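# Press the gauge pin on the magnet-marked post

## Task

Find the post of the checking fixture that has a yellow magnet on it. Press that post's gauge pin fully home and keep it there for about one second; it may spring back out afterwards. Do not disturb the other three gauge pins, and do not move the magnet.

## Robot and tools

Robot: two UR20-type arms, left_arm and right_arm, each with a Robotiq 2F-85 two-finger gripper and a wrist camera (cam_left_wrist, cam_right_wrist, both 896x504). The fingers point along the gripper's +z axis and open and close along its y axis. end_effector_position is the spot between the pads when they are shut. Closed fingertips extend about 19 mm past it; fully open, about 6 mm. A block juts roughly 10 cm out toward the gripper's +x and turns with it. A good way to press a pin is with closed fingertips moving along gripper +z.

Frames: the scene frame has its origin at table height midway between the arms, +z up, +x out over the table, left_arm on the +y side. Base origins are near (+0.060, +0.928, 0) for left_arm and (-0.064, -0.817, 0) for right_arm, each turned only slightly about z. Reported hand poses, velocities, Hand targets and wrist camera poses use each arm's own base frame. Motion offsets use the axes of that arm's current Hand target. Wrist force and torque use the end effector's own x y z axes.

Row layout (shared by execute_actions and move): 18 numbers, each from -1 to 1. First left_arm: dx, dy, dz, rx, ry, rz, then left_gripper position, force_limit, speed. Then the same nine for right_arm / right_gripper. Always give all 18, even for one arm. dx..rz are an offset, not a pose: they are measured from the Hand target as it stood when the action or move began, along that target's axes; 1.0 equals 0.6 m for dx, dy, dz and 180 degrees for the rotation vector rx, ry, rz. Sending the same offset again moves further. Six zeros re-command the present Hand target. Gripper position: +1 is open (85 mm), about -0.8 brings the pads together, -1 closes until blocked. force_limit and speed (both start at +1) set grip strength and closing speed (-1 about 20 mm/s, +1 about 150 mm/s). To keep a gripper unchanged, resend its last three numbers; a 0 is a real command.

execute_actions(actions, cameras): actions is a list of actions; each action is a list of up to 15 rows, one per 1/30 s control step; a shorter list repeats its last row. Every row counts from the same start pose of that action. An empty list returns state and images. cameras: list of names, ["all"], or [] for none.

move(target, speed, blend, stop_force, zero, blocking, cameras): straight-line path to target, one row or a list of up to 15 rows, all offsets counted from the same starting Hand targets. speed is path top speed in m/s (0.002 to 4.2, default 0.25). blend, in metres, rounds corners in a list (0 means stop at each). stop_force (6 to 120 N, one value for both arms) ends an arm's path when its wrist sensor feels that much push against the motion; the gripper then backs off slightly but still presses somewhat. zero (only with stop_force, default true) re-zeroes before moving. blocking=false returns after about 0.5 s while motion continues (not allowed with stop_force). Paths do not avoid obstacles; all end together; capped at 10 s. Do not rely on stop_force when the gripper also rotates, and leave it out when backing away from a contact. Keep paths away from an arm's own base.

wait(seconds 0 to 10) lets time run with commands held. stop brakes a running move. zoom_image(camera, region=[x0,y0,x1,y1] pixels, at most 504 by 504) magnifies the latest image of a wrist camera. zero_wrist_force(arm) tares that sensor and stop_force's reference. read_manual(section) only gives licence text. finished_scene(scene, 1 to 3) ends the current scene irreversibly; call it only once the pin has been held in for a second.

Results: end_effector_position (m), end_effector_quat_wxyz, velocities, Hand target (the last commanded pose after clipping, the basis for the next offsets), Tool commands, object_status (0 moving, 1 blocked while opening, 2 blocked while closing, i.e. gripping, 3 reached the requested opening), position_measured in counts (3 open, 230 pads together), Wrist force/torque plus the peak since last shown, joint torques, motor temperatures, and step readings of position. A move adds a "move:" line: done, off_target, moving, held or fault, plus limits=paced (pose clipped) or limits=held (steps withheld). done only means the arm reached its pose, not that nothing was touched. A gripper often stops a little short of its Hand target; the next command re-requests it, and any remaining gap can be sent as an extra offset.

Control details: commanded orientation is clipped to within 32 degrees of the measured one each step; motion lags commands by about 0.2 s. Joint speed caps are about 2.09, 2.62 and 3.67 rad/s.

Cautions: arms are stiff, so aiming even slightly beyond a firm contact can trigger a fault stop (net external force near 150 N, or joint contact torque at its limit, e.g. 98.4 N m on wrist joints), freezing the arm for 10 s. Approach the pin slowly with stop_force and aim only a little past its travel; press and retreat cleanly, and to release a push command a target back past the gripper. Do not strike the fixture, the other pins, the magnet or the other arm; contact between the two arms can end the scene. Nothing may end up off the table. Long pushes toward unreachable poses or stretched arms heat motors; at 70 °C a MOTOR HOT line appears, at 85 °C the arm locks for 30 to 60 s. Smooth, low-effort, quick motion is preferred.

Each tool is called after ">>>" in YAML: its name, and indented under it one key for each argument.

## Session

>>> execute_actions:
  actions: []

Scene clock: 0.00 s.
left_arm: end_effector_position=(+1.6020, +0.5513, +0.3701) position_measured=3 object_status=3 end_effector_quat_wxyz=(-0.049, +0.940, +0.190, +0.279) | right_arm: end_effector_position=(+0.4481, +0.4679, +0.3319) position_measured=3 object_status=3 end_effector_quat_wxyz=(-0.272, +0.502, +0.649, +0.503)
Joint positions: left_arm=[0.193 -0.686 0.985 -2.439 -1.472 -3.319] | right_arm=[4.007 -1.969 -2.772 1.193 2.076 2.519]
Joint velocities: within noise
Joint torques (N m): no reading
Motor temperatures (°C): left_arm=[24 35 26 39 34 34] | right_arm=[28 36 36 37 34 38]
Wrist force (N): no reading
Wrist torque (N m): no reading
Wrist force, peak (N): no reading
Hand target: left_arm +1.6020, +0.5513, +0.3701; -0.049, +0.940, +0.190, +0.279 | right_arm +0.4481, +0.4679, +0.3319; -0.272, +0.502, +0.649, +0.503
Tool commands: left_gripper/position=+1.0 left_gripper/force_limit=+1.0 left_gripper/speed=+1.0 right_gripper/position=+1.0 right_gripper/force_limit=+1.0 right_gripper/speed=+1.0
camera_calibration:
cam_left_wrist: T_world_to_cam=[[0.359759, -0.933045, -0.000644322, -0.0546982], [-0.905937, -0.349141, -0.239538, 1.75183], [0.223274, 0.0867594, -0.970887, 0.0836019], [0, 0, 0, 1]] pos_world=[1.58806, 0.553346, 0.500761]
cam_right_wrist: T_world_to_cam=[[0.936397, -0.0141338, 0.350658, -0.517198], [0.256442, -0.654562, -0.711187, 0.443258], [0.239579, 0.755877, -0.609305, -0.132345], [0, 0, 0, 1]] pos_world=[0.40234, 0.382866, 0.41596]

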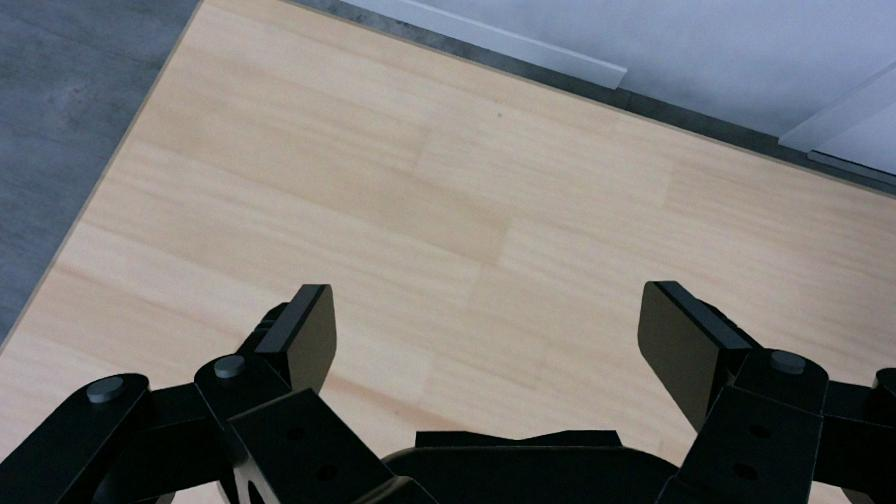

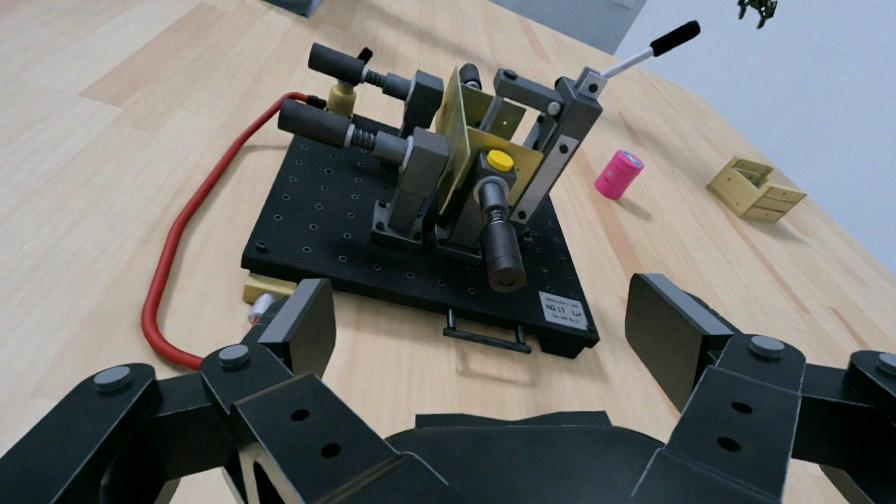

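>>> move:
  target: [0,0,0,0,0,0,1,1,1,-0.195,0.089,0.247,0.0271,0.1213,0.1219,-1,-1,0]
  cameras: ["cam_right_wrist"]

Scene clock: 2.57 s.
left_arm: end_effector_position=(+1.6020, +0.5513, +0.3701) position_measured=3 object_status=3 end_effector_quat_wxyz=(-0.049, +0.940, +0.190, +0.279) | right_arm: end_effector_position=(+0.5146, +0.5213, +0.2522) position_measured=232 object_status=3 end_effector_quat_wxyz=(-0.409, +0.506, +0.569, +0.502)
Joint positions: left_arm=[0.193 -0.686 0.985 -2.439 -1.472 -3.319] | right_arm=[3.889 -2.317 -2.568 1.518 2.337 2.822]
Joint torques (N m): left_arm=[1.14 -278.24 -103.07 -11.48 0.6 -0.61] | right_arm=[21.16 163.39 -19.36 1.57 -2.27 -8.56]
Wrist force (N): left_arm=[0.3 0.0 -0.2] | right_arm=[-0.3 -1.2 -0.3]
Wrist torque (N m): left_arm=[-0.01 -0.05 0.00] | right_arm=[-0.36 0.22 -0.08]
Wrist force, peak (N): left_arm=[0.6 -0.5 -0.3] | right_arm=[-14.3 5.2 9.3]
Hand target: left_arm +1.6020, +0.5513, +0.3701; -0.049, +0.940, +0.190, +0.279 | right_arm +0.5146, +0.5213, +0.2523; -0.409, +0.506, +0.569, +0.502 (not the last commanded pose)
Off the commanded pose: left_arm 0.000 m, 0 deg | right_arm 0.080 m, 13 deg.
move: held (right_arm; a check stopped the path); limits=held
pose unreachable (right arm): on one or more control steps of this call, first in action 0 (counted from 0), this arm could not follow its commanded pose, so it was not sent that pose on those steps. It may still have moved: this result reports where it is.
cause: moving toward the commanded pose would bring two parts of the arm too close to each other (its gripper and another part of the arm, with joints 4 (wrist 1) to 6 (wrist 3) between them, 12 mm apart when it was first held).
camera_calibration:
cam_right_wrist: T_world_to_cam=[[0.991695, -0.0150268, 0.127727, -0.522479], [0.105528, -0.472599, -0.874936, 0.428649], [0.0735114, 0.881149, -0.467089, -0.252895], [0, 0, 0, 1]] pos_world=[0.491496, 0.417566, 0.323651]
Images, in order (width x height): cam_right_wrist 896x504.

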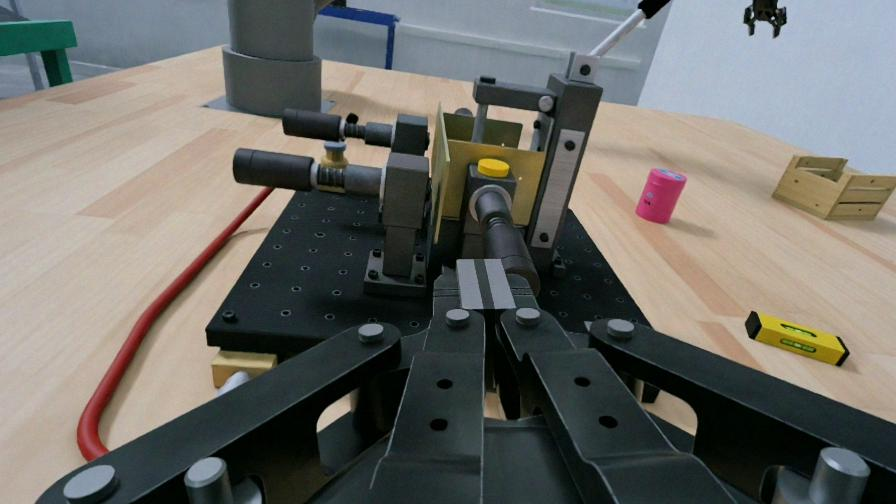

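>>> move:
  target: [0,0,0,0,0,0,1,1,1,-0.132,0.057,0.156,0.0283,-0.1969,0.0429,-1,-1,0]
  cameras: ["cam_right_wrist"]

Scene clock: 5.77 s.
left_arm: end_effector_position=(+1.6020, +0.5513, +0.3701) position_measured=3 object_status=3 end_effector_quat_wxyz=(-0.049, +0.940, +0.190, +0.279) | right_arm: end_effector_position=(+0.5645, +0.5998, +0.1654) position_measured=232 object_status=3 end_effector_quat_wxyz=(-0.270, +0.653, +0.653, +0.271)
Joint positions: left_arm=[0.193 -0.686 0.985 -2.439 -1.472 -3.319] | right_arm=[4.016 -2.003 -2.499 0.445 2.04 2.608]
Joint torques (N m): left_arm=[-3.6 -272.81 -103.72 -11.01 0.9 -0.41] | right_arm=[20.74 138.47 46.34 3.72 -1.63 -6.82]
Wrist force (N): left_arm=[0.2 0.1 -0.2] | right_arm=[-0.5 0.6 0.7]
Wrist torque (N m): left_arm=[0.03 -0.04 -0.01] | right_arm=[0.49 0.29 -0.10]
Wrist force, peak (N): left_arm=[0.6 -0.2 -0.2] | right_arm=[-0.8 -1.2 -1.7]
Hand target: left_arm +1.6020, +0.5513, +0.3701; -0.049, +0.940, +0.190, +0.279 | right_arm +0.5646, +0.5999, +0.1654; -0.270, +0.653, +0.653, +0.271
Off the commanded pose: left_arm 0.000 m, 0 deg | right_arm 0.000 m, 0 deg.
move: done
camera_calibration:
cam_right_wrist: T_world_to_cam=[[0.999542, -0.0164511, -0.0253917, -0.537955], [-0.0260071, -0.896025, -0.443241, 0.641271], [-0.0154598, 0.443699, -0.896043, 0.0173335], [0, 0, 0, 1]] pos_world=[0.554654, 0.558054, 0.28611]
Images, in order (width x height): cam_right_wrist 896x504.

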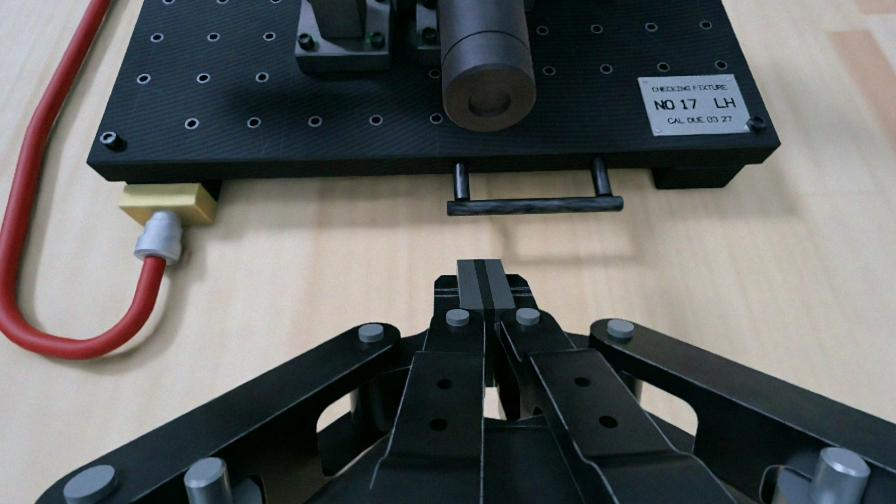

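>>> move:
  target: [0,0,0,0,0,0,1,1,1,0.0666,0.0083,0.0748,0,0,0,-1,-1,0]
  cameras: ["cam_right_wrist"]

>>> move:
  target: [0,0,0,0,0,0,1,1,1,0.1296,0,0.1296,0,0,0,-1,-1,0]
  stop_force: 30
  speed: 0.02
  cameras: ["cam_right_wrist"]

Scene clock: 7.13 s.
left_arm: end_effector_position=(+1.6020, +0.5513, +0.3701) position_measured=3 object_status=3 end_effector_quat_wxyz=(-0.049, +0.940, +0.190, +0.279) | right_arm: end_effector_position=(+0.5695, +0.6597, +0.1620) position_measured=232 object_status=3 end_effector_quat_wxyz=(-0.270, +0.653, +0.653, +0.271)
Joint positions: left_arm=[0.193 -0.686 0.985 -2.439 -1.472 -3.319] | right_arm=[4.067 -2.031 -2.443 0.436 2.009 2.652]
Joint torques (N m): left_arm=[-1.64 -272.75 -102.25 -11.39 0.54 -0.92] | right_arm=[29.76 107.55 52.94 4.83 -3.01 6.53]
Wrist force (N): left_arm=[0.2 -0.3 0.1] | right_arm=[-0.3 1.0 0.5]
Wrist torque (N m): left_arm=[-0.06 -0.04 0.00] | right_arm=[0.60 0.37 -0.45]
Wrist force, peak (N): left_arm=[0.3 0.5 -0.3] | right_arm=[0.8 1.4 1.6]
Hand target: left_arm +1.6020, +0.5513, +0.3701; -0.049, +0.940, +0.190, +0.279 | right_arm +0.5696, +0.6598, +0.1620; -0.270, +0.653, +0.653, +0.271
Off the commanded pose: left_arm 0.000 m, 0 deg | right_arm 0.000 m, 0 deg.
move: done
camera_calibration:
cam_right_wrist: T_world_to_cam=[[0.999541, -0.0164095, -0.0254796, -0.542053], [-0.0260075, -0.896066, -0.443158, 0.693568], [-0.0155594, 0.443617, -0.896081, -0.0120959], [0, 0, 0, 1]] pos_world=[0.559654, 0.617954, 0.28271]
Images, in order (width x height): cam_right_wrist 896x504.

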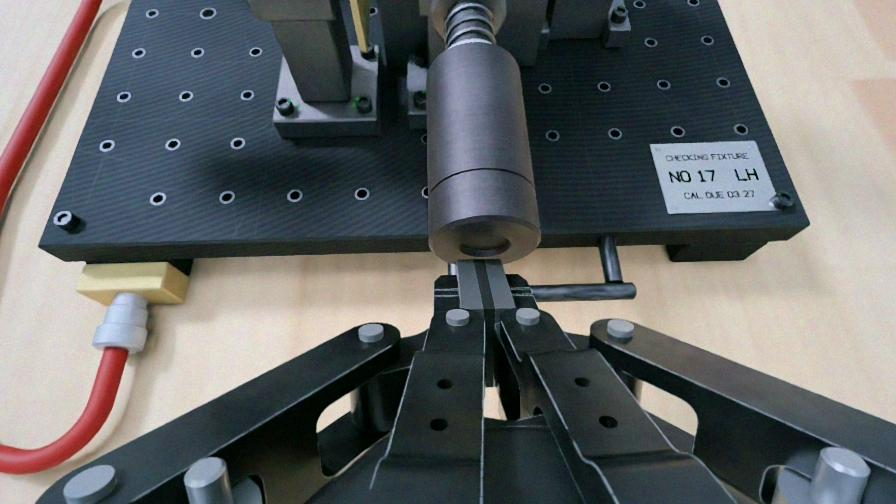

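Scene clock: 9.67 s.
left_arm: end_effector_position=(+1.6020, +0.5513, +0.3701) position_measured=3 object_status=3 end_effector_quat_wxyz=(-0.049, +0.940, +0.190, +0.279) | right_arm: end_effector_position=(+0.5696, +0.6821, +0.1620) position_measured=232 object_status=3 end_effector_quat_wxyz=(-0.270, +0.653, +0.653, +0.271)
Joint positions: left_arm=[0.193 -0.686 0.985 -2.439 -1.472 -3.319] | right_arm=[4.086 -2.039 -2.423 0.431 1.997 2.669]
Joint torques (N m): left_arm=[2.09 -271.34 -101.1 -11.82 0.72 -0.87] | right_arm=[-11.81 153.48 30.63 18.14 7.18 -6.61]
Wrist force (N): left_arm=[0.3 -0.1 0.0] | right_arm=[-11.6 2.5 -7.0]
Wrist torque (N m): left_arm=[-0.01 -0.05 0.00] | right_arm=[0.56 0.29 -0.22]
Wrist force, peak (N): left_arm=[0.4 -0.2 -0.4] | right_arm=[-59.5 -5.5 -97.9]
Hand target: left_arm +1.6020, +0.5513, +0.3701; -0.049, +0.940, +0.190, +0.279 | right_arm +0.5696, +0.6821, +0.1620; -0.270, +0.653, +0.653, +0.271 (not the last commanded pose)
Off the commanded pose: left_arm 0.000 m, 0 deg | right_arm 0.088 m, 0 deg.
move: contact (right_arm)
camera_calibration:
cam_right_wrist: T_world_to_cam=[[0.999541, -0.0164095, -0.0254796, -0.541688], [-0.0260075, -0.896066, -0.443158, 0.713595], [-0.0155594, 0.443617, -0.896081, -0.0221225], [0, 0, 0, 1]] pos_world=[0.559654, 0.640354, 0.28261]
Images, in order (width x height): cam_right_wrist 896x504.

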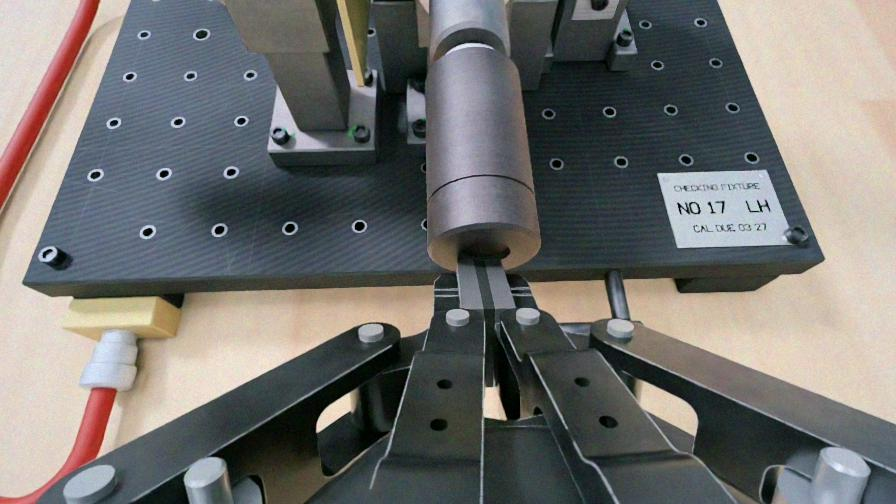

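>>> move:
  target: [0,0,0,0,0,0,1,1,1,0.0015,0,0.0015,0,0,0,-1,-1,0]
  stop_force: 25
  speed: 0.003
  cameras: ["cam_right_wrist"]

>>> zoom_image:
  camera: "cam_right_wrist"
  region: [380, 0, 580, 120]

Scene clock: 10.73 s.
left_arm: end_effector_position=(+1.6020, +0.5513, +0.3701) position_measured=3 object_status=3 end_effector_quat_wxyz=(-0.049, +0.940, +0.190, +0.279) | right_arm: end_effector_position=(+0.5696, +0.6823, +0.1620) position_measured=232 object_status=3 end_effector_quat_wxyz=(-0.270, +0.653, +0.653, +0.271)
Joint positions: left_arm=[0.193 -0.686 0.985 -2.439 -1.472 -3.319] | right_arm=[4.087 -2.039 -2.423 0.431 1.997 2.669]
Joint torques (N m): left_arm=[1.23 -272.53 -100.15 -10.6 1.26 -0.58] | right_arm=[16.37 129.81 63.26 13.49 8.14 -4.07]
Wrist force (N): left_arm=[0.3 0.0 -0.1] | right_arm=[-32.9 -1.6 -37.2]
Wrist torque (N m): left_arm=[0.00 -0.06 0.00] | right_arm=[0.77 0.30 -0.38]
Wrist force, peak (N): left_arm=[0.6 -0.3 -0.3] | right_arm=[-33.2 -1.5 -37.4]
Hand target: left_arm +1.6020, +0.5513, +0.3701; -0.049, +0.940, +0.190, +0.279 | right_arm +0.5695, +0.6823, +0.1620; -0.270, +0.653, +0.653, +0.271 (not the last commanded pose)
Off the commanded pose: left_arm 0.000 m, 0 deg | right_arm 0.001 m, 0 deg.
move: contact (right_arm)
camera_calibration:
cam_right_wrist: T_world_to_cam=[[0.999542, -0.0164525, -0.0253894, -0.541684], [-0.026006, -0.896065, -0.44316, 0.713774], [-0.0154595, 0.443618, -0.896083, -0.0222672], [0, 0, 0, 1]] pos_world=[0.559654, 0.640554, 0.28261]
Images, in order (width x height): cam_right_wrist 896x504.

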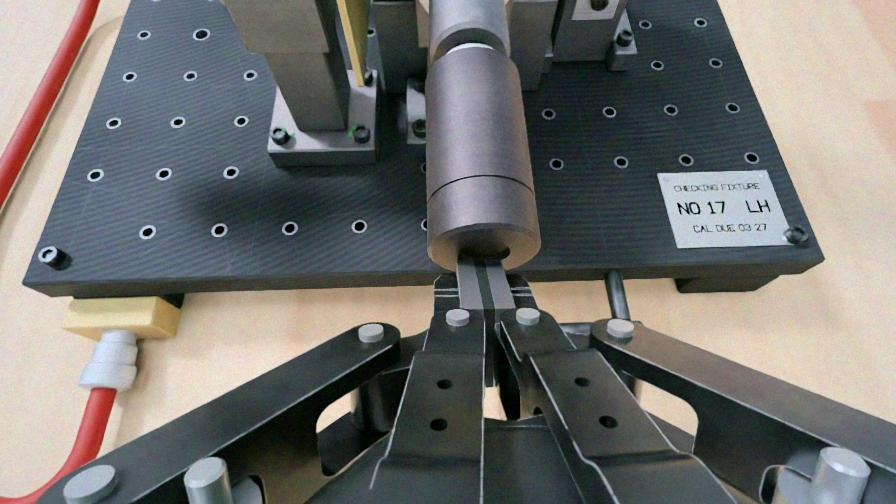

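Scaled by 2.520 from the camera's 896x504 image, which has a finer 1280x720 frame.

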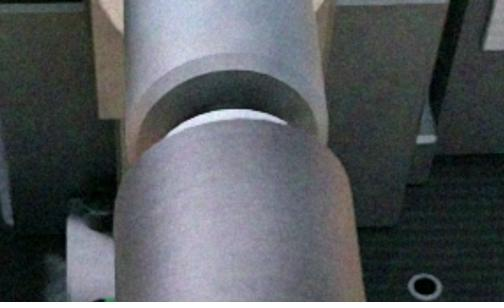

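>>> wait:
  seconds: 1.5

>>> move:
  target: [0,0,0,0,0,0,1,1,1,-0.08,0,-0.08,0,0,0,-1,-1,0]
  speed: 0.06
  cameras: ["cam_right_wrist"]

Scene clock: 12.40 s.
left_arm: end_effector_position=(+1.6020, +0.5513, +0.3701) position_measured=3 object_status=3 end_effector_quat_wxyz=(-0.049, +0.940, +0.190, +0.279) | right_arm: end_effector_position=(+0.5695, +0.6823, +0.1620) position_measured=232 object_status=3 end_effector_quat_wxyz=(-0.270, +0.653, +0.653, +0.271)
Joint positions: left_arm=[0.193 -0.686 0.985 -2.439 -1.472 -3.319] | right_arm=[4.086 -2.039 -2.423 0.431 1.997 2.669]
Joint torques (N m): left_arm=[3.05 -270.03 -102.45 -11.79 0.71 -1.12] | right_arm=[7.01 135.23 53.32 18.29 11.05 -6.96]
Wrist force (N): left_arm=[0.0 -0.5 0.0] | right_arm=[-30.7 -0.9 -34.3]
Wrist torque (N m): left_arm=[-0.09 0.00 0.00] | right_arm=[0.78 0.32 -0.36]
Wrist force, peak (N): left_arm=[0.3 -0.5 -0.2] | right_arm=[-33.2 -1.5 -37.5]
Hand target: left_arm +1.6020, +0.5513, +0.3701; -0.049, +0.940, +0.190, +0.279 | right_arm +0.5695, +0.6823, +0.1620; -0.270, +0.653, +0.653, +0.271 (not the last commanded pose)
Tool commands: left_gripper/position=+1.0 left_gripper/force_limit=+1.0 left_gripper/speed=+1.0 right_gripper/position=-1.0 right_gripper/force_limit=-1.0 right_gripper/speed=+0.0
Off the commanded pose: left_arm 0.000 m, 0 deg | right_arm 0.001 m, 0 deg.
wait: 1.50 s; at rest from the start

Scene clock: 13.90 s.
left_arm: end_effector_position=(+1.6020, +0.5513, +0.3701) position_measured=3 object_status=3 end_effector_quat_wxyz=(-0.049, +0.940, +0.190, +0.279) | right_arm: end_effector_position=(+0.5695, +0.6146, +0.1620) position_measured=232 object_status=3 end_effector_quat_wxyz=(-0.270, +0.653, +0.653, +0.271)
Joint positions: left_arm=[0.193 -0.686 0.985 -2.439 -1.472 -3.319] | right_arm=[4.025 -2.015 -2.482 0.444 2.035 2.615]
Joint torques (N m): left_arm=[0.37 -274.33 -102.05 -11.29 0.99 -0.6] | right_arm=[-11.86 142.92 25.37 16.73 7.55 -7.35]
Wrist force (N): left_arm=[0.2 0.2 -0.1] | right_arm=[1.0 0.8 1.7]
Wrist torque (N m): left_arm=[0.03 -0.04 0.00] | right_arm=[0.55 0.06 -0.10]
Wrist force, peak (N): left_arm=[0.6 -0.1 0.2] | right_arm=[-30.1 -0.9 -33.8]
Hand target: left_arm +1.6020, +0.5513, +0.3701; -0.049, +0.940, +0.190, +0.279 | right_arm +0.5695, +0.6144, +0.1620; -0.270, +0.653, +0.653, +0.271
Off the commanded pose: left_arm 0.000 m, 0 deg | right_arm 0.000 m, 0 deg.
move: done
camera_calibration:
cam_right_wrist: T_world_to_cam=[[0.999545, -0.0163623, -0.0253464, -0.542861], [-0.0259061, -0.896068, -0.443161, 0.6531], [-0.015461, 0.443616, -0.896084, 0.00785775], [0, 0, 0, 1]] pos_world=[0.559654, 0.572854, 0.28271]
Images, in order (width x height): cam_right_wrist 896x504.

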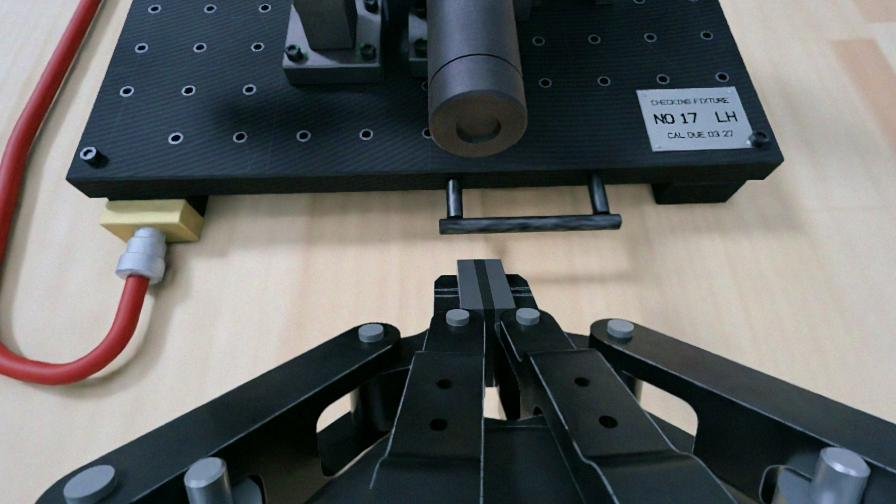

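>>> finished_scene:
  scene: 2

The scene is finished: the task was done.


## Next scene

The same job, from a new start.

>>> execute_actions:
  actions: []

Scene clock: 0.00 s.
left_arm: end_effector_position=(+0.3071, -0.4220, +0.1602) position_measured=3 object_status=3 end_effector_quat_wxyz=(+0.066, +0.956, -0.074, +0.275) | right_arm: end_effector_position=(+0.4900, -0.3027, +0.2369) position_measured=3 object_status=3 end_effector_quat_wxyz=(+0.548, -0.467, -0.511, -0.471)
Joint positions: left_arm=[-1.763 -1.739 2.857 -2.766 -1.003 1.555] | right_arm=[2.511 -2.074 -2.06 -2.212 2.389 -0.015]
Joint velocities: within noise
Joint torques (N m): no reading
Motor temperatures (°C): left_arm=[24 35 26 38 34 33] | right_arm=[28 35 35 36 33 38]
Wrist force (N): no reading
Wrist torque (N m): no reading
Wrist force, peak (N): no reading
Hand target: left_arm +0.3071, -0.4220, +0.1602; +0.066, +0.956, -0.074, +0.275 | right_arm +0.4900, -0.3027, +0.2369; +0.548, -0.467, -0.511, -0.471
Tool commands: left_gripper/position=+1.0 left_gripper/force_limit=+1.0 left_gripper/speed=+1.0 right_gripper/position=+1.0 right_gripper/force_limit=+1.0 right_gripper/speed=+1.0
camera_calibration:
cam_left_wrist: T_world_to_cam=[[-0.204299, -0.976285, 0.0716159, -0.353754], [-0.955218, 0.182823, -0.232669, 0.427195], [0.214058, -0.115943, -0.969916, 0.170568], [0, 0, 0, 1]] pos_world=[0.299281, -0.40369, 0.290166]
cam_right_wrist: T_world_to_cam=[[0.98966, 0.130322, -0.059914, -0.419077], [-0.0206188, -0.284112, -0.958569, 0.167032], [-0.141945, 0.949893, -0.278487, 0.549542], [0, 0, 0, 1]] pos_world=[0.496192, -0.419935, 0.288044]

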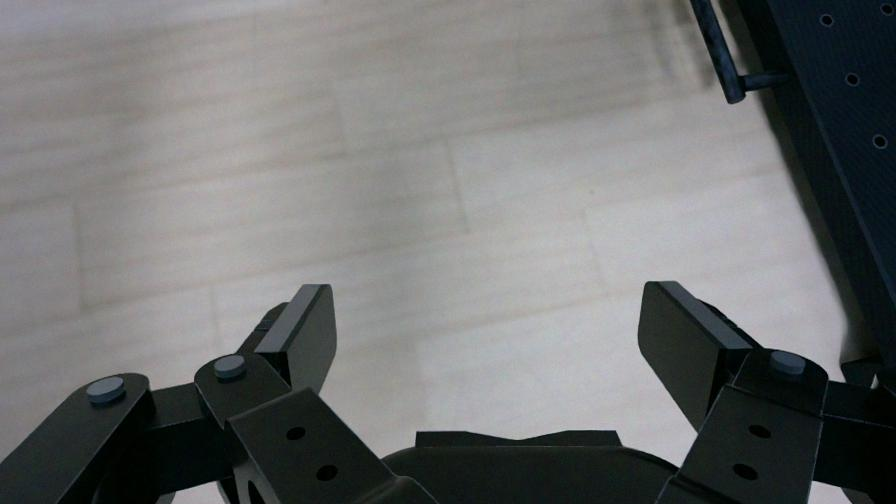

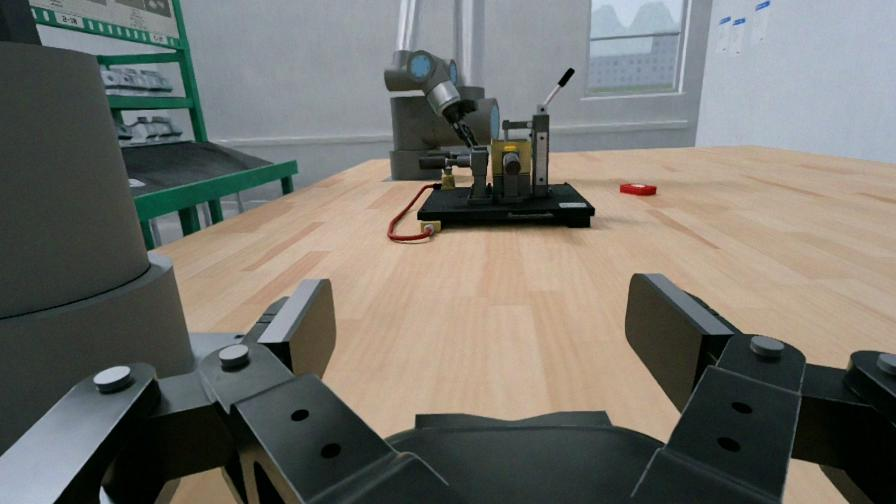

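>>> zoom_image:
  camera: "cam_right_wrist"
  region: [380, 60, 620, 260]

Scaled by 2.100 from the camera's 896x504 image, which has a finer 1280x720 frame.

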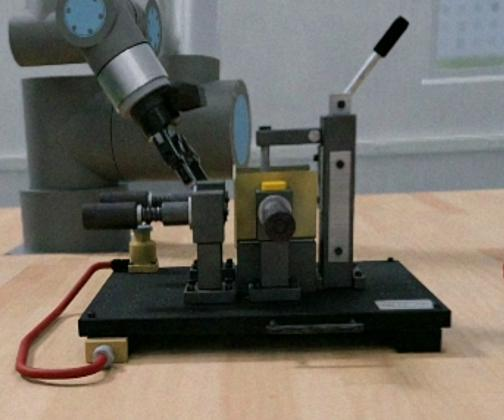

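>>> move:
  target:
    - [0,0,0,0,0,0,1,1,1,0.164,0.662,0.515,-0.0407,-0.2628,0.0052,-1,-1,0]
    - [0,0,0,0,0,0,1,1,1,0.048,0.2,0.912,-0.0407,-0.2628,0.0052,-1,-1,0]
  blend: 0.08
  speed: 0.35
  cameras: ["cam_right_wrist"]

Scene clock: 4.97 s.
left_arm: end_effector_position=(+0.3071, -0.4220, +0.1602) position_measured=3 object_status=3 end_effector_quat_wxyz=(+0.066, +0.956, -0.074, +0.275) | right_arm: end_effector_position=(+0.5443, +0.2535, +0.2855) position_measured=232 object_status=3 end_effector_quat_wxyz=(-0.270, +0.653, +0.654, +0.270)
Joint positions: left_arm=[-1.763 -1.739 2.857 -2.766 -1.003 1.555] | right_arm=[3.548 -1.568 -2.627 -0.142 2.278 2.117]
Joint torques (N m): left_arm=[-1.75 -14.98 -53.47 -10.1 3.45 -0.65] | right_arm=[18.28 36.68 44.82 16.02 -1.1 5.04]
Wrist force (N): left_arm=[0.1 0.1 -0.2] | right_arm=[-0.8 0.9 1.8]
Wrist torque (N m): left_arm=[0.02 -0.02 0.00] | right_arm=[0.61 0.26 -0.52]
Wrist force, peak (N): left_arm=[0.3 0.3 -0.4] | right_arm=[1.1 5.0 1.0]
Hand target: left_arm +0.3071, -0.4220, +0.1602; +0.066, +0.956, -0.074, +0.275 | right_arm +0.5442, +0.2535, +0.2854; -0.270, +0.653, +0.654, +0.270
Off the commanded pose: left_arm 0.000 m, 0 deg | right_arm 0.000 m, 0 deg.
move: done
camera_calibration:
cam_right_wrist: T_world_to_cam=[[0.999532, -0.0154102, -0.0264334, -0.520302], [-0.0255284, -0.896252, -0.44281, 0.383304], [-0.0168672, 0.443277, -0.896226, 0.279207], [0, 0, 0, 1]] pos_world=[0.534553, 0.211753, 0.40621]
Images, in order (width x height): cam_right_wrist 896x504.

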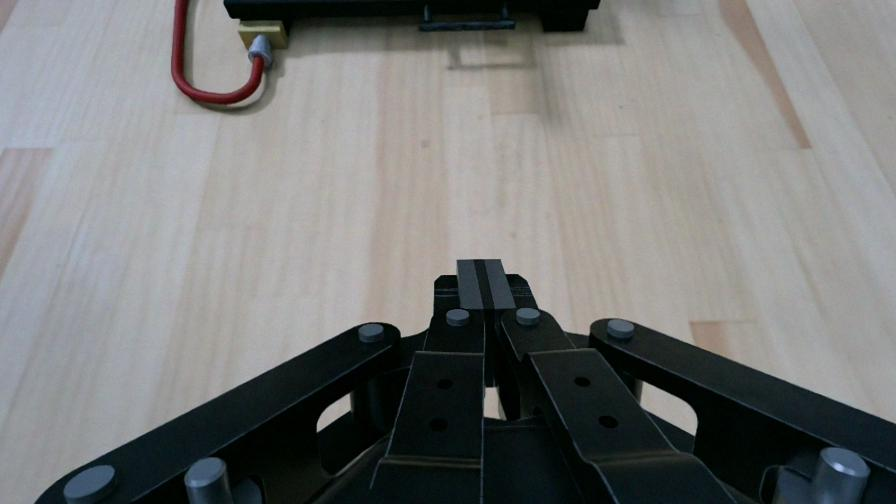

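>>> move:
  target: [0,0,0,0,0,0,1,1,1,0.19,-0.04,0.391,0,0,0,-1,-1,0]
  cameras: ["cam_right_wrist"]
  speed: 0.3

Scene clock: 6.73 s.
left_arm: end_effector_position=(+0.3071, -0.4220, +0.1602) position_measured=3 object_status=3 end_effector_quat_wxyz=(+0.066, +0.956, -0.074, +0.275) | right_arm: end_effector_position=(+0.5201, +0.4998, +0.2001) position_measured=232 object_status=3 end_effector_quat_wxyz=(-0.270, +0.653, +0.654, +0.270)
Joint positions: left_arm=[-1.763 -1.739 2.857 -2.766 -1.003 1.555] | right_arm=[3.96 -1.883 -2.618 0.418 2.075 2.557]
Joint torques (N m): left_arm=[0.07 -8.7 -55.05 -10.44 3.46 -1.36] | right_arm=[14.94 71.99 46 16.85 -0.41 6.34]
Wrist force (N): left_arm=[0.1 0.2 -0.3] | right_arm=[-0.5 1.3 1.7]
Wrist torque (N m): left_arm=[0.04 -0.03 0.01] | right_arm=[0.78 0.11 -0.45]
Wrist force, peak (N): left_arm=[0.4 0.1 -0.4] | right_arm=[1.4 1.9 4.8]
Hand target: left_arm +0.3071, -0.4220, +0.1602; +0.066, +0.956, -0.074, +0.275 | right_arm +0.5201, +0.4999, +0.2000; -0.270, +0.653, +0.654, +0.270
Off the commanded pose: left_arm 0.000 m, 0 deg | right_arm 0.000 m, 0 deg.
move: done
camera_calibration:
cam_right_wrist: T_world_to_cam=[[0.99953, -0.0153673, -0.0265237, -0.494663], [-0.0255299, -0.896253, -0.442808, 0.56571], [-0.0169672, 0.443277, -0.896224, 0.0930901], [0, 0, 0, 1]] pos_world=[0.510452, 0.458153, 0.32081]
Images, in order (width x height): cam_right_wrist 896x504.

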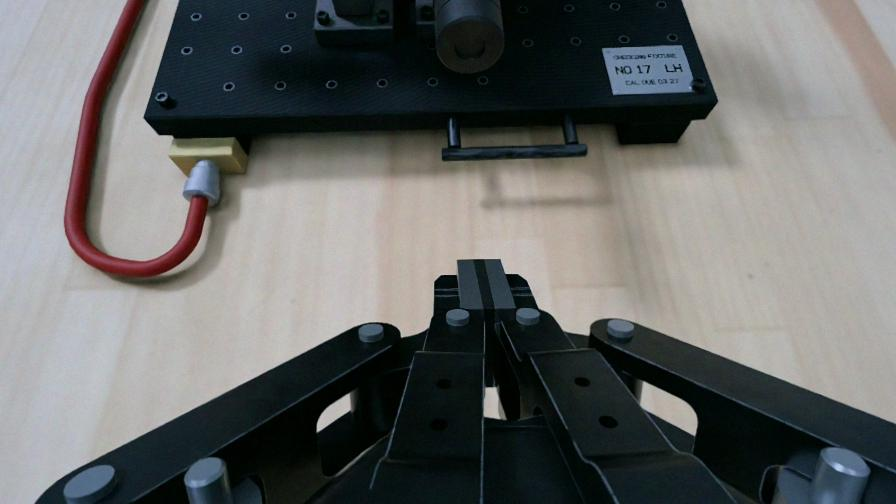

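>>> move:
  target: [0,0,0,0,0,0,1,1,1,0.1084,0.0033,0.198,0,0,0,-1,-1,0]
  cameras: ["cam_right_wrist"]

Scene clock: 8.07 s.
left_arm: end_effector_position=(+0.3071, -0.4220, +0.1602) position_measured=3 object_status=3 end_effector_quat_wxyz=(+0.066, +0.956, -0.074, +0.275) | right_arm: end_effector_position=(+0.5220, +0.6297, +0.1620) position_measured=232 object_status=3 end_effector_quat_wxyz=(-0.270, +0.653, +0.654, +0.270)
Joint positions: left_arm=[-1.763 -1.739 2.857 -2.766 -1.003 1.555] | right_arm=[4.098 -2.01 -2.522 0.504 1.99 2.679]
Joint torques (N m): left_arm=[-0.38 -14.09 -55.72 -10.21 2.82 -0.95] | right_arm=[34.65 99.93 46.27 16.61 -2.14 6.41]
Wrist force (N): left_arm=[-0.1 0.1 -0.1] | right_arm=[0.4 0.9 2.2]
Wrist torque (N m): left_arm=[0.02 0.02 0.00] | right_arm=[0.80 0.01 -0.35]
Wrist force, peak (N): left_arm=[0.3 -0.3 0.0] | right_arm=[1.6 0.5 4.9]
Hand target: left_arm +0.3071, -0.4220, +0.1602; +0.066, +0.956, -0.074, +0.275 | right_arm +0.5220, +0.6299, +0.1619; -0.270, +0.653, +0.654, +0.270
Off the commanded pose: left_arm 0.000 m, 0 deg | right_arm 0.000 m, 0 deg.
move: done
camera_calibration:
cam_right_wrist: T_world_to_cam=[[0.999528, -0.0154575, -0.0265666, -0.49551], [-0.0256298, -0.89625, -0.442807, 0.66536], [-0.0169656, 0.443279, -0.896223, 0.00139216], [0, 0, 0, 1]] pos_world=[0.512352, 0.588053, 0.28271]
Images, in order (width x height): cam_right_wrist 896x504.

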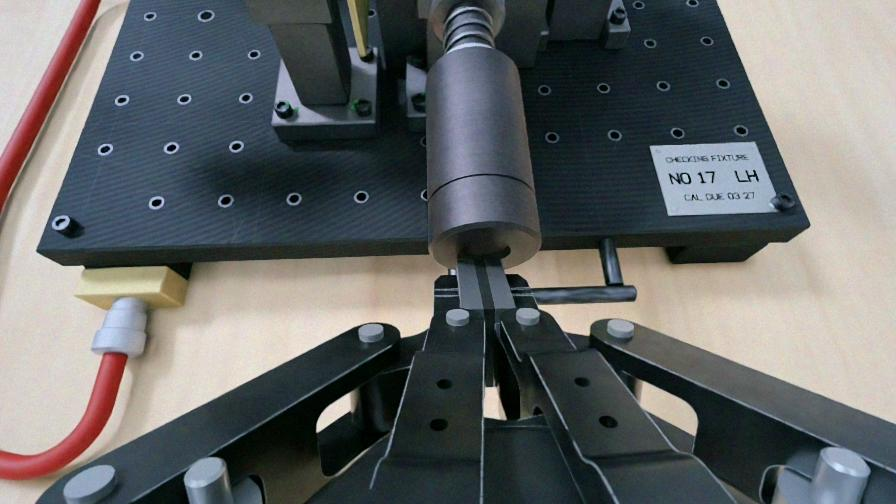

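>>> move:
  target: [0,0,0,0,0,0,1,1,1,0.0212,0,0.0212,0,0,0,-1,-1,0]
  stop_force: 30
  speed: 0.025

>>> move:
  target: [0,0,0,0,0,0,1,1,1,0.015,0,0.015,0,0,0,-1,-1,0]
  stop_force: 40
  speed: 0.005
  cameras: ["cam_right_wrist"]

>>> zoom_image:
  camera: "cam_right_wrist"
  region: [380, 0, 580, 120]

Scene clock: 9.97 s.
left_arm: end_effector_position=(+0.3071, -0.4220, +0.1602) position_measured=3 object_status=3 end_effector_quat_wxyz=(+0.066, +0.956, -0.074, +0.275) | right_arm: end_effector_position=(+0.5220, +0.6479, +0.1619) position_measured=232 object_status=3 end_effector_quat_wxyz=(-0.270, +0.653, +0.654, +0.270)
Joint positions: left_arm=[-1.763 -1.739 2.857 -2.766 -1.003 1.555] | right_arm=[4.115 -2.016 -2.505 0.499 1.98 2.692]
Joint torques (N m): left_arm=[0.81 -8.25 -57.87 -9.83 3.42 -0.52] | right_arm=[29.37 95.94 54.48 8.01 -1.96 5.64]
Wrist force (N): left_arm=[-0.2 0.0 -0.4] | right_arm=[-8.2 -1.2 -6.9]
Wrist torque (N m): left_arm=[-0.01 0.05 0.00] | right_arm=[0.95 0.03 -0.42]
Wrist force, peak (N): left_arm=[-0.3 0.2 0.1] | right_arm=[-8.5 -1.3 -7.1]
Hand target: left_arm +0.3071, -0.4220, +0.1602; +0.066, +0.956, -0.074, +0.275 | right_arm +0.5220, +0.6479, +0.1619; -0.270, +0.653, +0.654, +0.270
Off the commanded pose: left_arm 0.000 m, 0 deg | right_arm 0.000 m, 0 deg.
move: done

Scene clock: 11.33 s.
left_arm: end_effector_position=(+0.3071, -0.4220, +0.1602) position_measured=3 object_status=3 end_effector_quat_wxyz=(+0.066, +0.956, -0.074, +0.275) | right_arm: end_effector_position=(+0.5220, +0.6504, +0.1619) position_measured=232 object_status=3 end_effector_quat_wxyz=(-0.270, +0.653, +0.653, +0.270)
Joint positions: left_arm=[-1.763 -1.739 2.857 -2.766 -1.003 1.555] | right_arm=[4.117 -2.017 -2.503 0.499 1.978 2.694]
Joint torques (N m): left_arm=[3.71 -11.32 -53.5 -9.56 2.84 -1.33] | right_arm=[10.06 114.76 55.66 15.13 9.34 -6.29]
Wrist force (N): left_arm=[-0.1 0.1 -0.2] | right_arm=[-31.9 -2.7 -49.1]
Wrist torque (N m): left_arm=[0.01 0.03 0.00] | right_arm=[1.05 0.13 -0.51]
Wrist force, peak (N): left_arm=[0.5 0.1 -0.3] | right_arm=[-35.2 -3.0 -57.6]
Hand target: left_arm +0.3071, -0.4220, +0.1602; +0.066, +0.956, -0.074, +0.275 | right_arm +0.5220, +0.6504, +0.1619; -0.270, +0.653, +0.653, +0.270 (not the last commanded pose)
Off the commanded pose: left_arm 0.000 m, 0 deg | right_arm 0.010 m, 0 deg.
move: contact (right_arm)
camera_calibration:
cam_right_wrist: T_world_to_cam=[[0.999525, -0.0155493, -0.0266074, -0.495123], [-0.0257286, -0.896288, -0.442726, 0.683919], [-0.0169638, 0.4432, -0.896262, -0.00781497], [0, 0, 0, 1]] pos_world=[0.512352, 0.608753, 0.28261]
Images, in order (width x height): cam_right_wrist 896x504.

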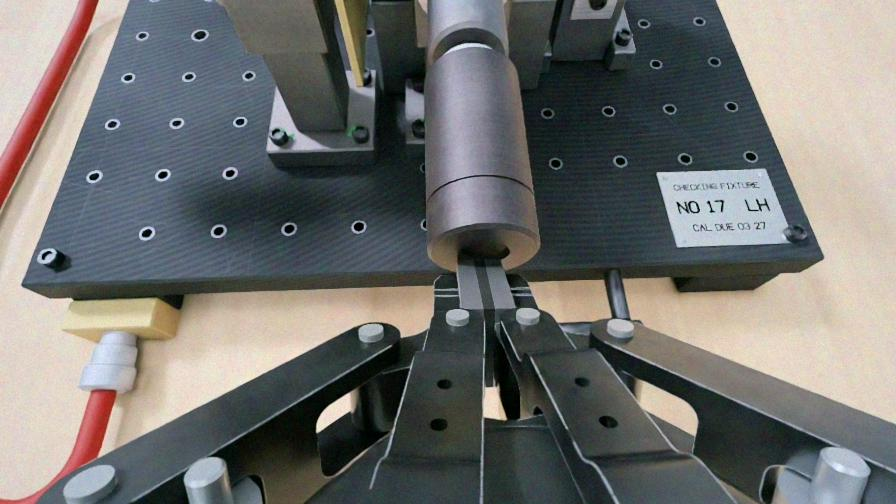

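Scaled by 2.520 from the camera's 896x504 image, which has a finer 1280x720 frame.

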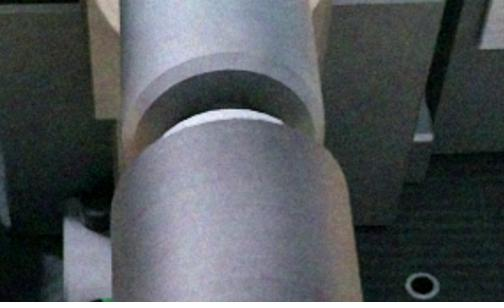

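Same bottomed state, 57 N held.

>>> wait:
  seconds: 1.4

>>> move:
  target: [0,0,0,0,0,0,1,1,1,-0.06,0,-0.06,0,0,0,-1,-1,0]
  speed: 0.06

>>> finished_scene:
  scene: 3

Scene clock: 12.93 s.
left_arm: end_effector_position=(+0.3071, -0.4220, +0.1602) position_measured=3 object_status=3 end_effector_quat_wxyz=(+0.066, +0.956, -0.074, +0.275) | right_arm: end_effector_position=(+0.5220, +0.6504, +0.1619) position_measured=232 object_status=3 end_effector_quat_wxyz=(-0.270, +0.653, +0.653, +0.270)
Joint positions: left_arm=[-1.763 -1.739 2.857 -2.766 -1.003 1.555] | right_arm=[4.117 -2.017 -2.503 0.499 1.979 2.694]
Joint torques (N m): left_arm=[2.77 -11.78 -55.63 -10.57 2.88 -0.68] | right_arm=[6.42 131.38 49.36 16.1 9.25 -7.03]
Wrist force (N): left_arm=[-0.2 0.0 -0.3] | right_arm=[-27.7 -2.0 -45.7]
Wrist torque (N m): left_arm=[0.01 0.04 0.00] | right_arm=[1.07 0.07 -0.48]
Wrist force, peak (N): left_arm=[0.2 -0.1 -0.5] | right_arm=[-31.1 -2.5 -49.7]
Hand target: left_arm +0.3071, -0.4220, +0.1602; +0.066, +0.956, -0.074, +0.275 | right_arm +0.5220, +0.6504, +0.1619; -0.270, +0.653, +0.653, +0.270 (not the last commanded pose)
Tool commands: left_gripper/position=+1.0 left_gripper/force_limit=+1.0 left_gripper/speed=+1.0 right_gripper/position=-1.0 right_gripper/force_limit=-1.0 right_gripper/speed=+0.0
Off the commanded pose: left_arm 0.000 m, 0 deg | right_arm 0.010 m, 0 deg.
wait: 1.40 s; at rest from the start

Scene clock: 14.17 s.
left_arm: end_effector_position=(+0.3071, -0.4220, +0.1602) position_measured=3 object_status=3 end_effector_quat_wxyz=(+0.066, +0.956, -0.074, +0.275) | right_arm: end_effector_position=(+0.5220, +0.5997, +0.1619) position_measured=232 object_status=3 end_effector_quat_wxyz=(-0.270, +0.653, +0.653, +0.270)
Joint positions: left_arm=[-1.763 -1.739 2.857 -2.766 -1.003 1.555] | right_arm=[4.069 -2.001 -2.548 0.511 2.009 2.654]
Joint torques (N m): left_arm=[2.48 -14.33 -53.21 -10.62 2.61 -0.84] | right_arm=[-17.98 125.73 16.14 16.96 6.85 -7.56]
Wrist force (N): left_arm=[0.2 0.1 0.1] | right_arm=[-0.4 0.2 1.8]
Wrist torque (N m): left_arm=[0.02 -0.03 0.00] | right_arm=[0.66 0.14 0.03]
Wrist force, peak (N): left_arm=[-0.5 -0.1 -0.2] | right_arm=[-27.6 -2.1 -45.0]
Hand target: left_arm +0.3071, -0.4220, +0.1602; +0.066, +0.956, -0.074, +0.275 | right_arm +0.5220, +0.5995, +0.1619; -0.270, +0.653, +0.653, +0.270
Off the commanded pose: left_arm 0.000 m, 0 deg | right_arm 0.000 m, 0 deg.
move: done

The scene is finished: the task was done.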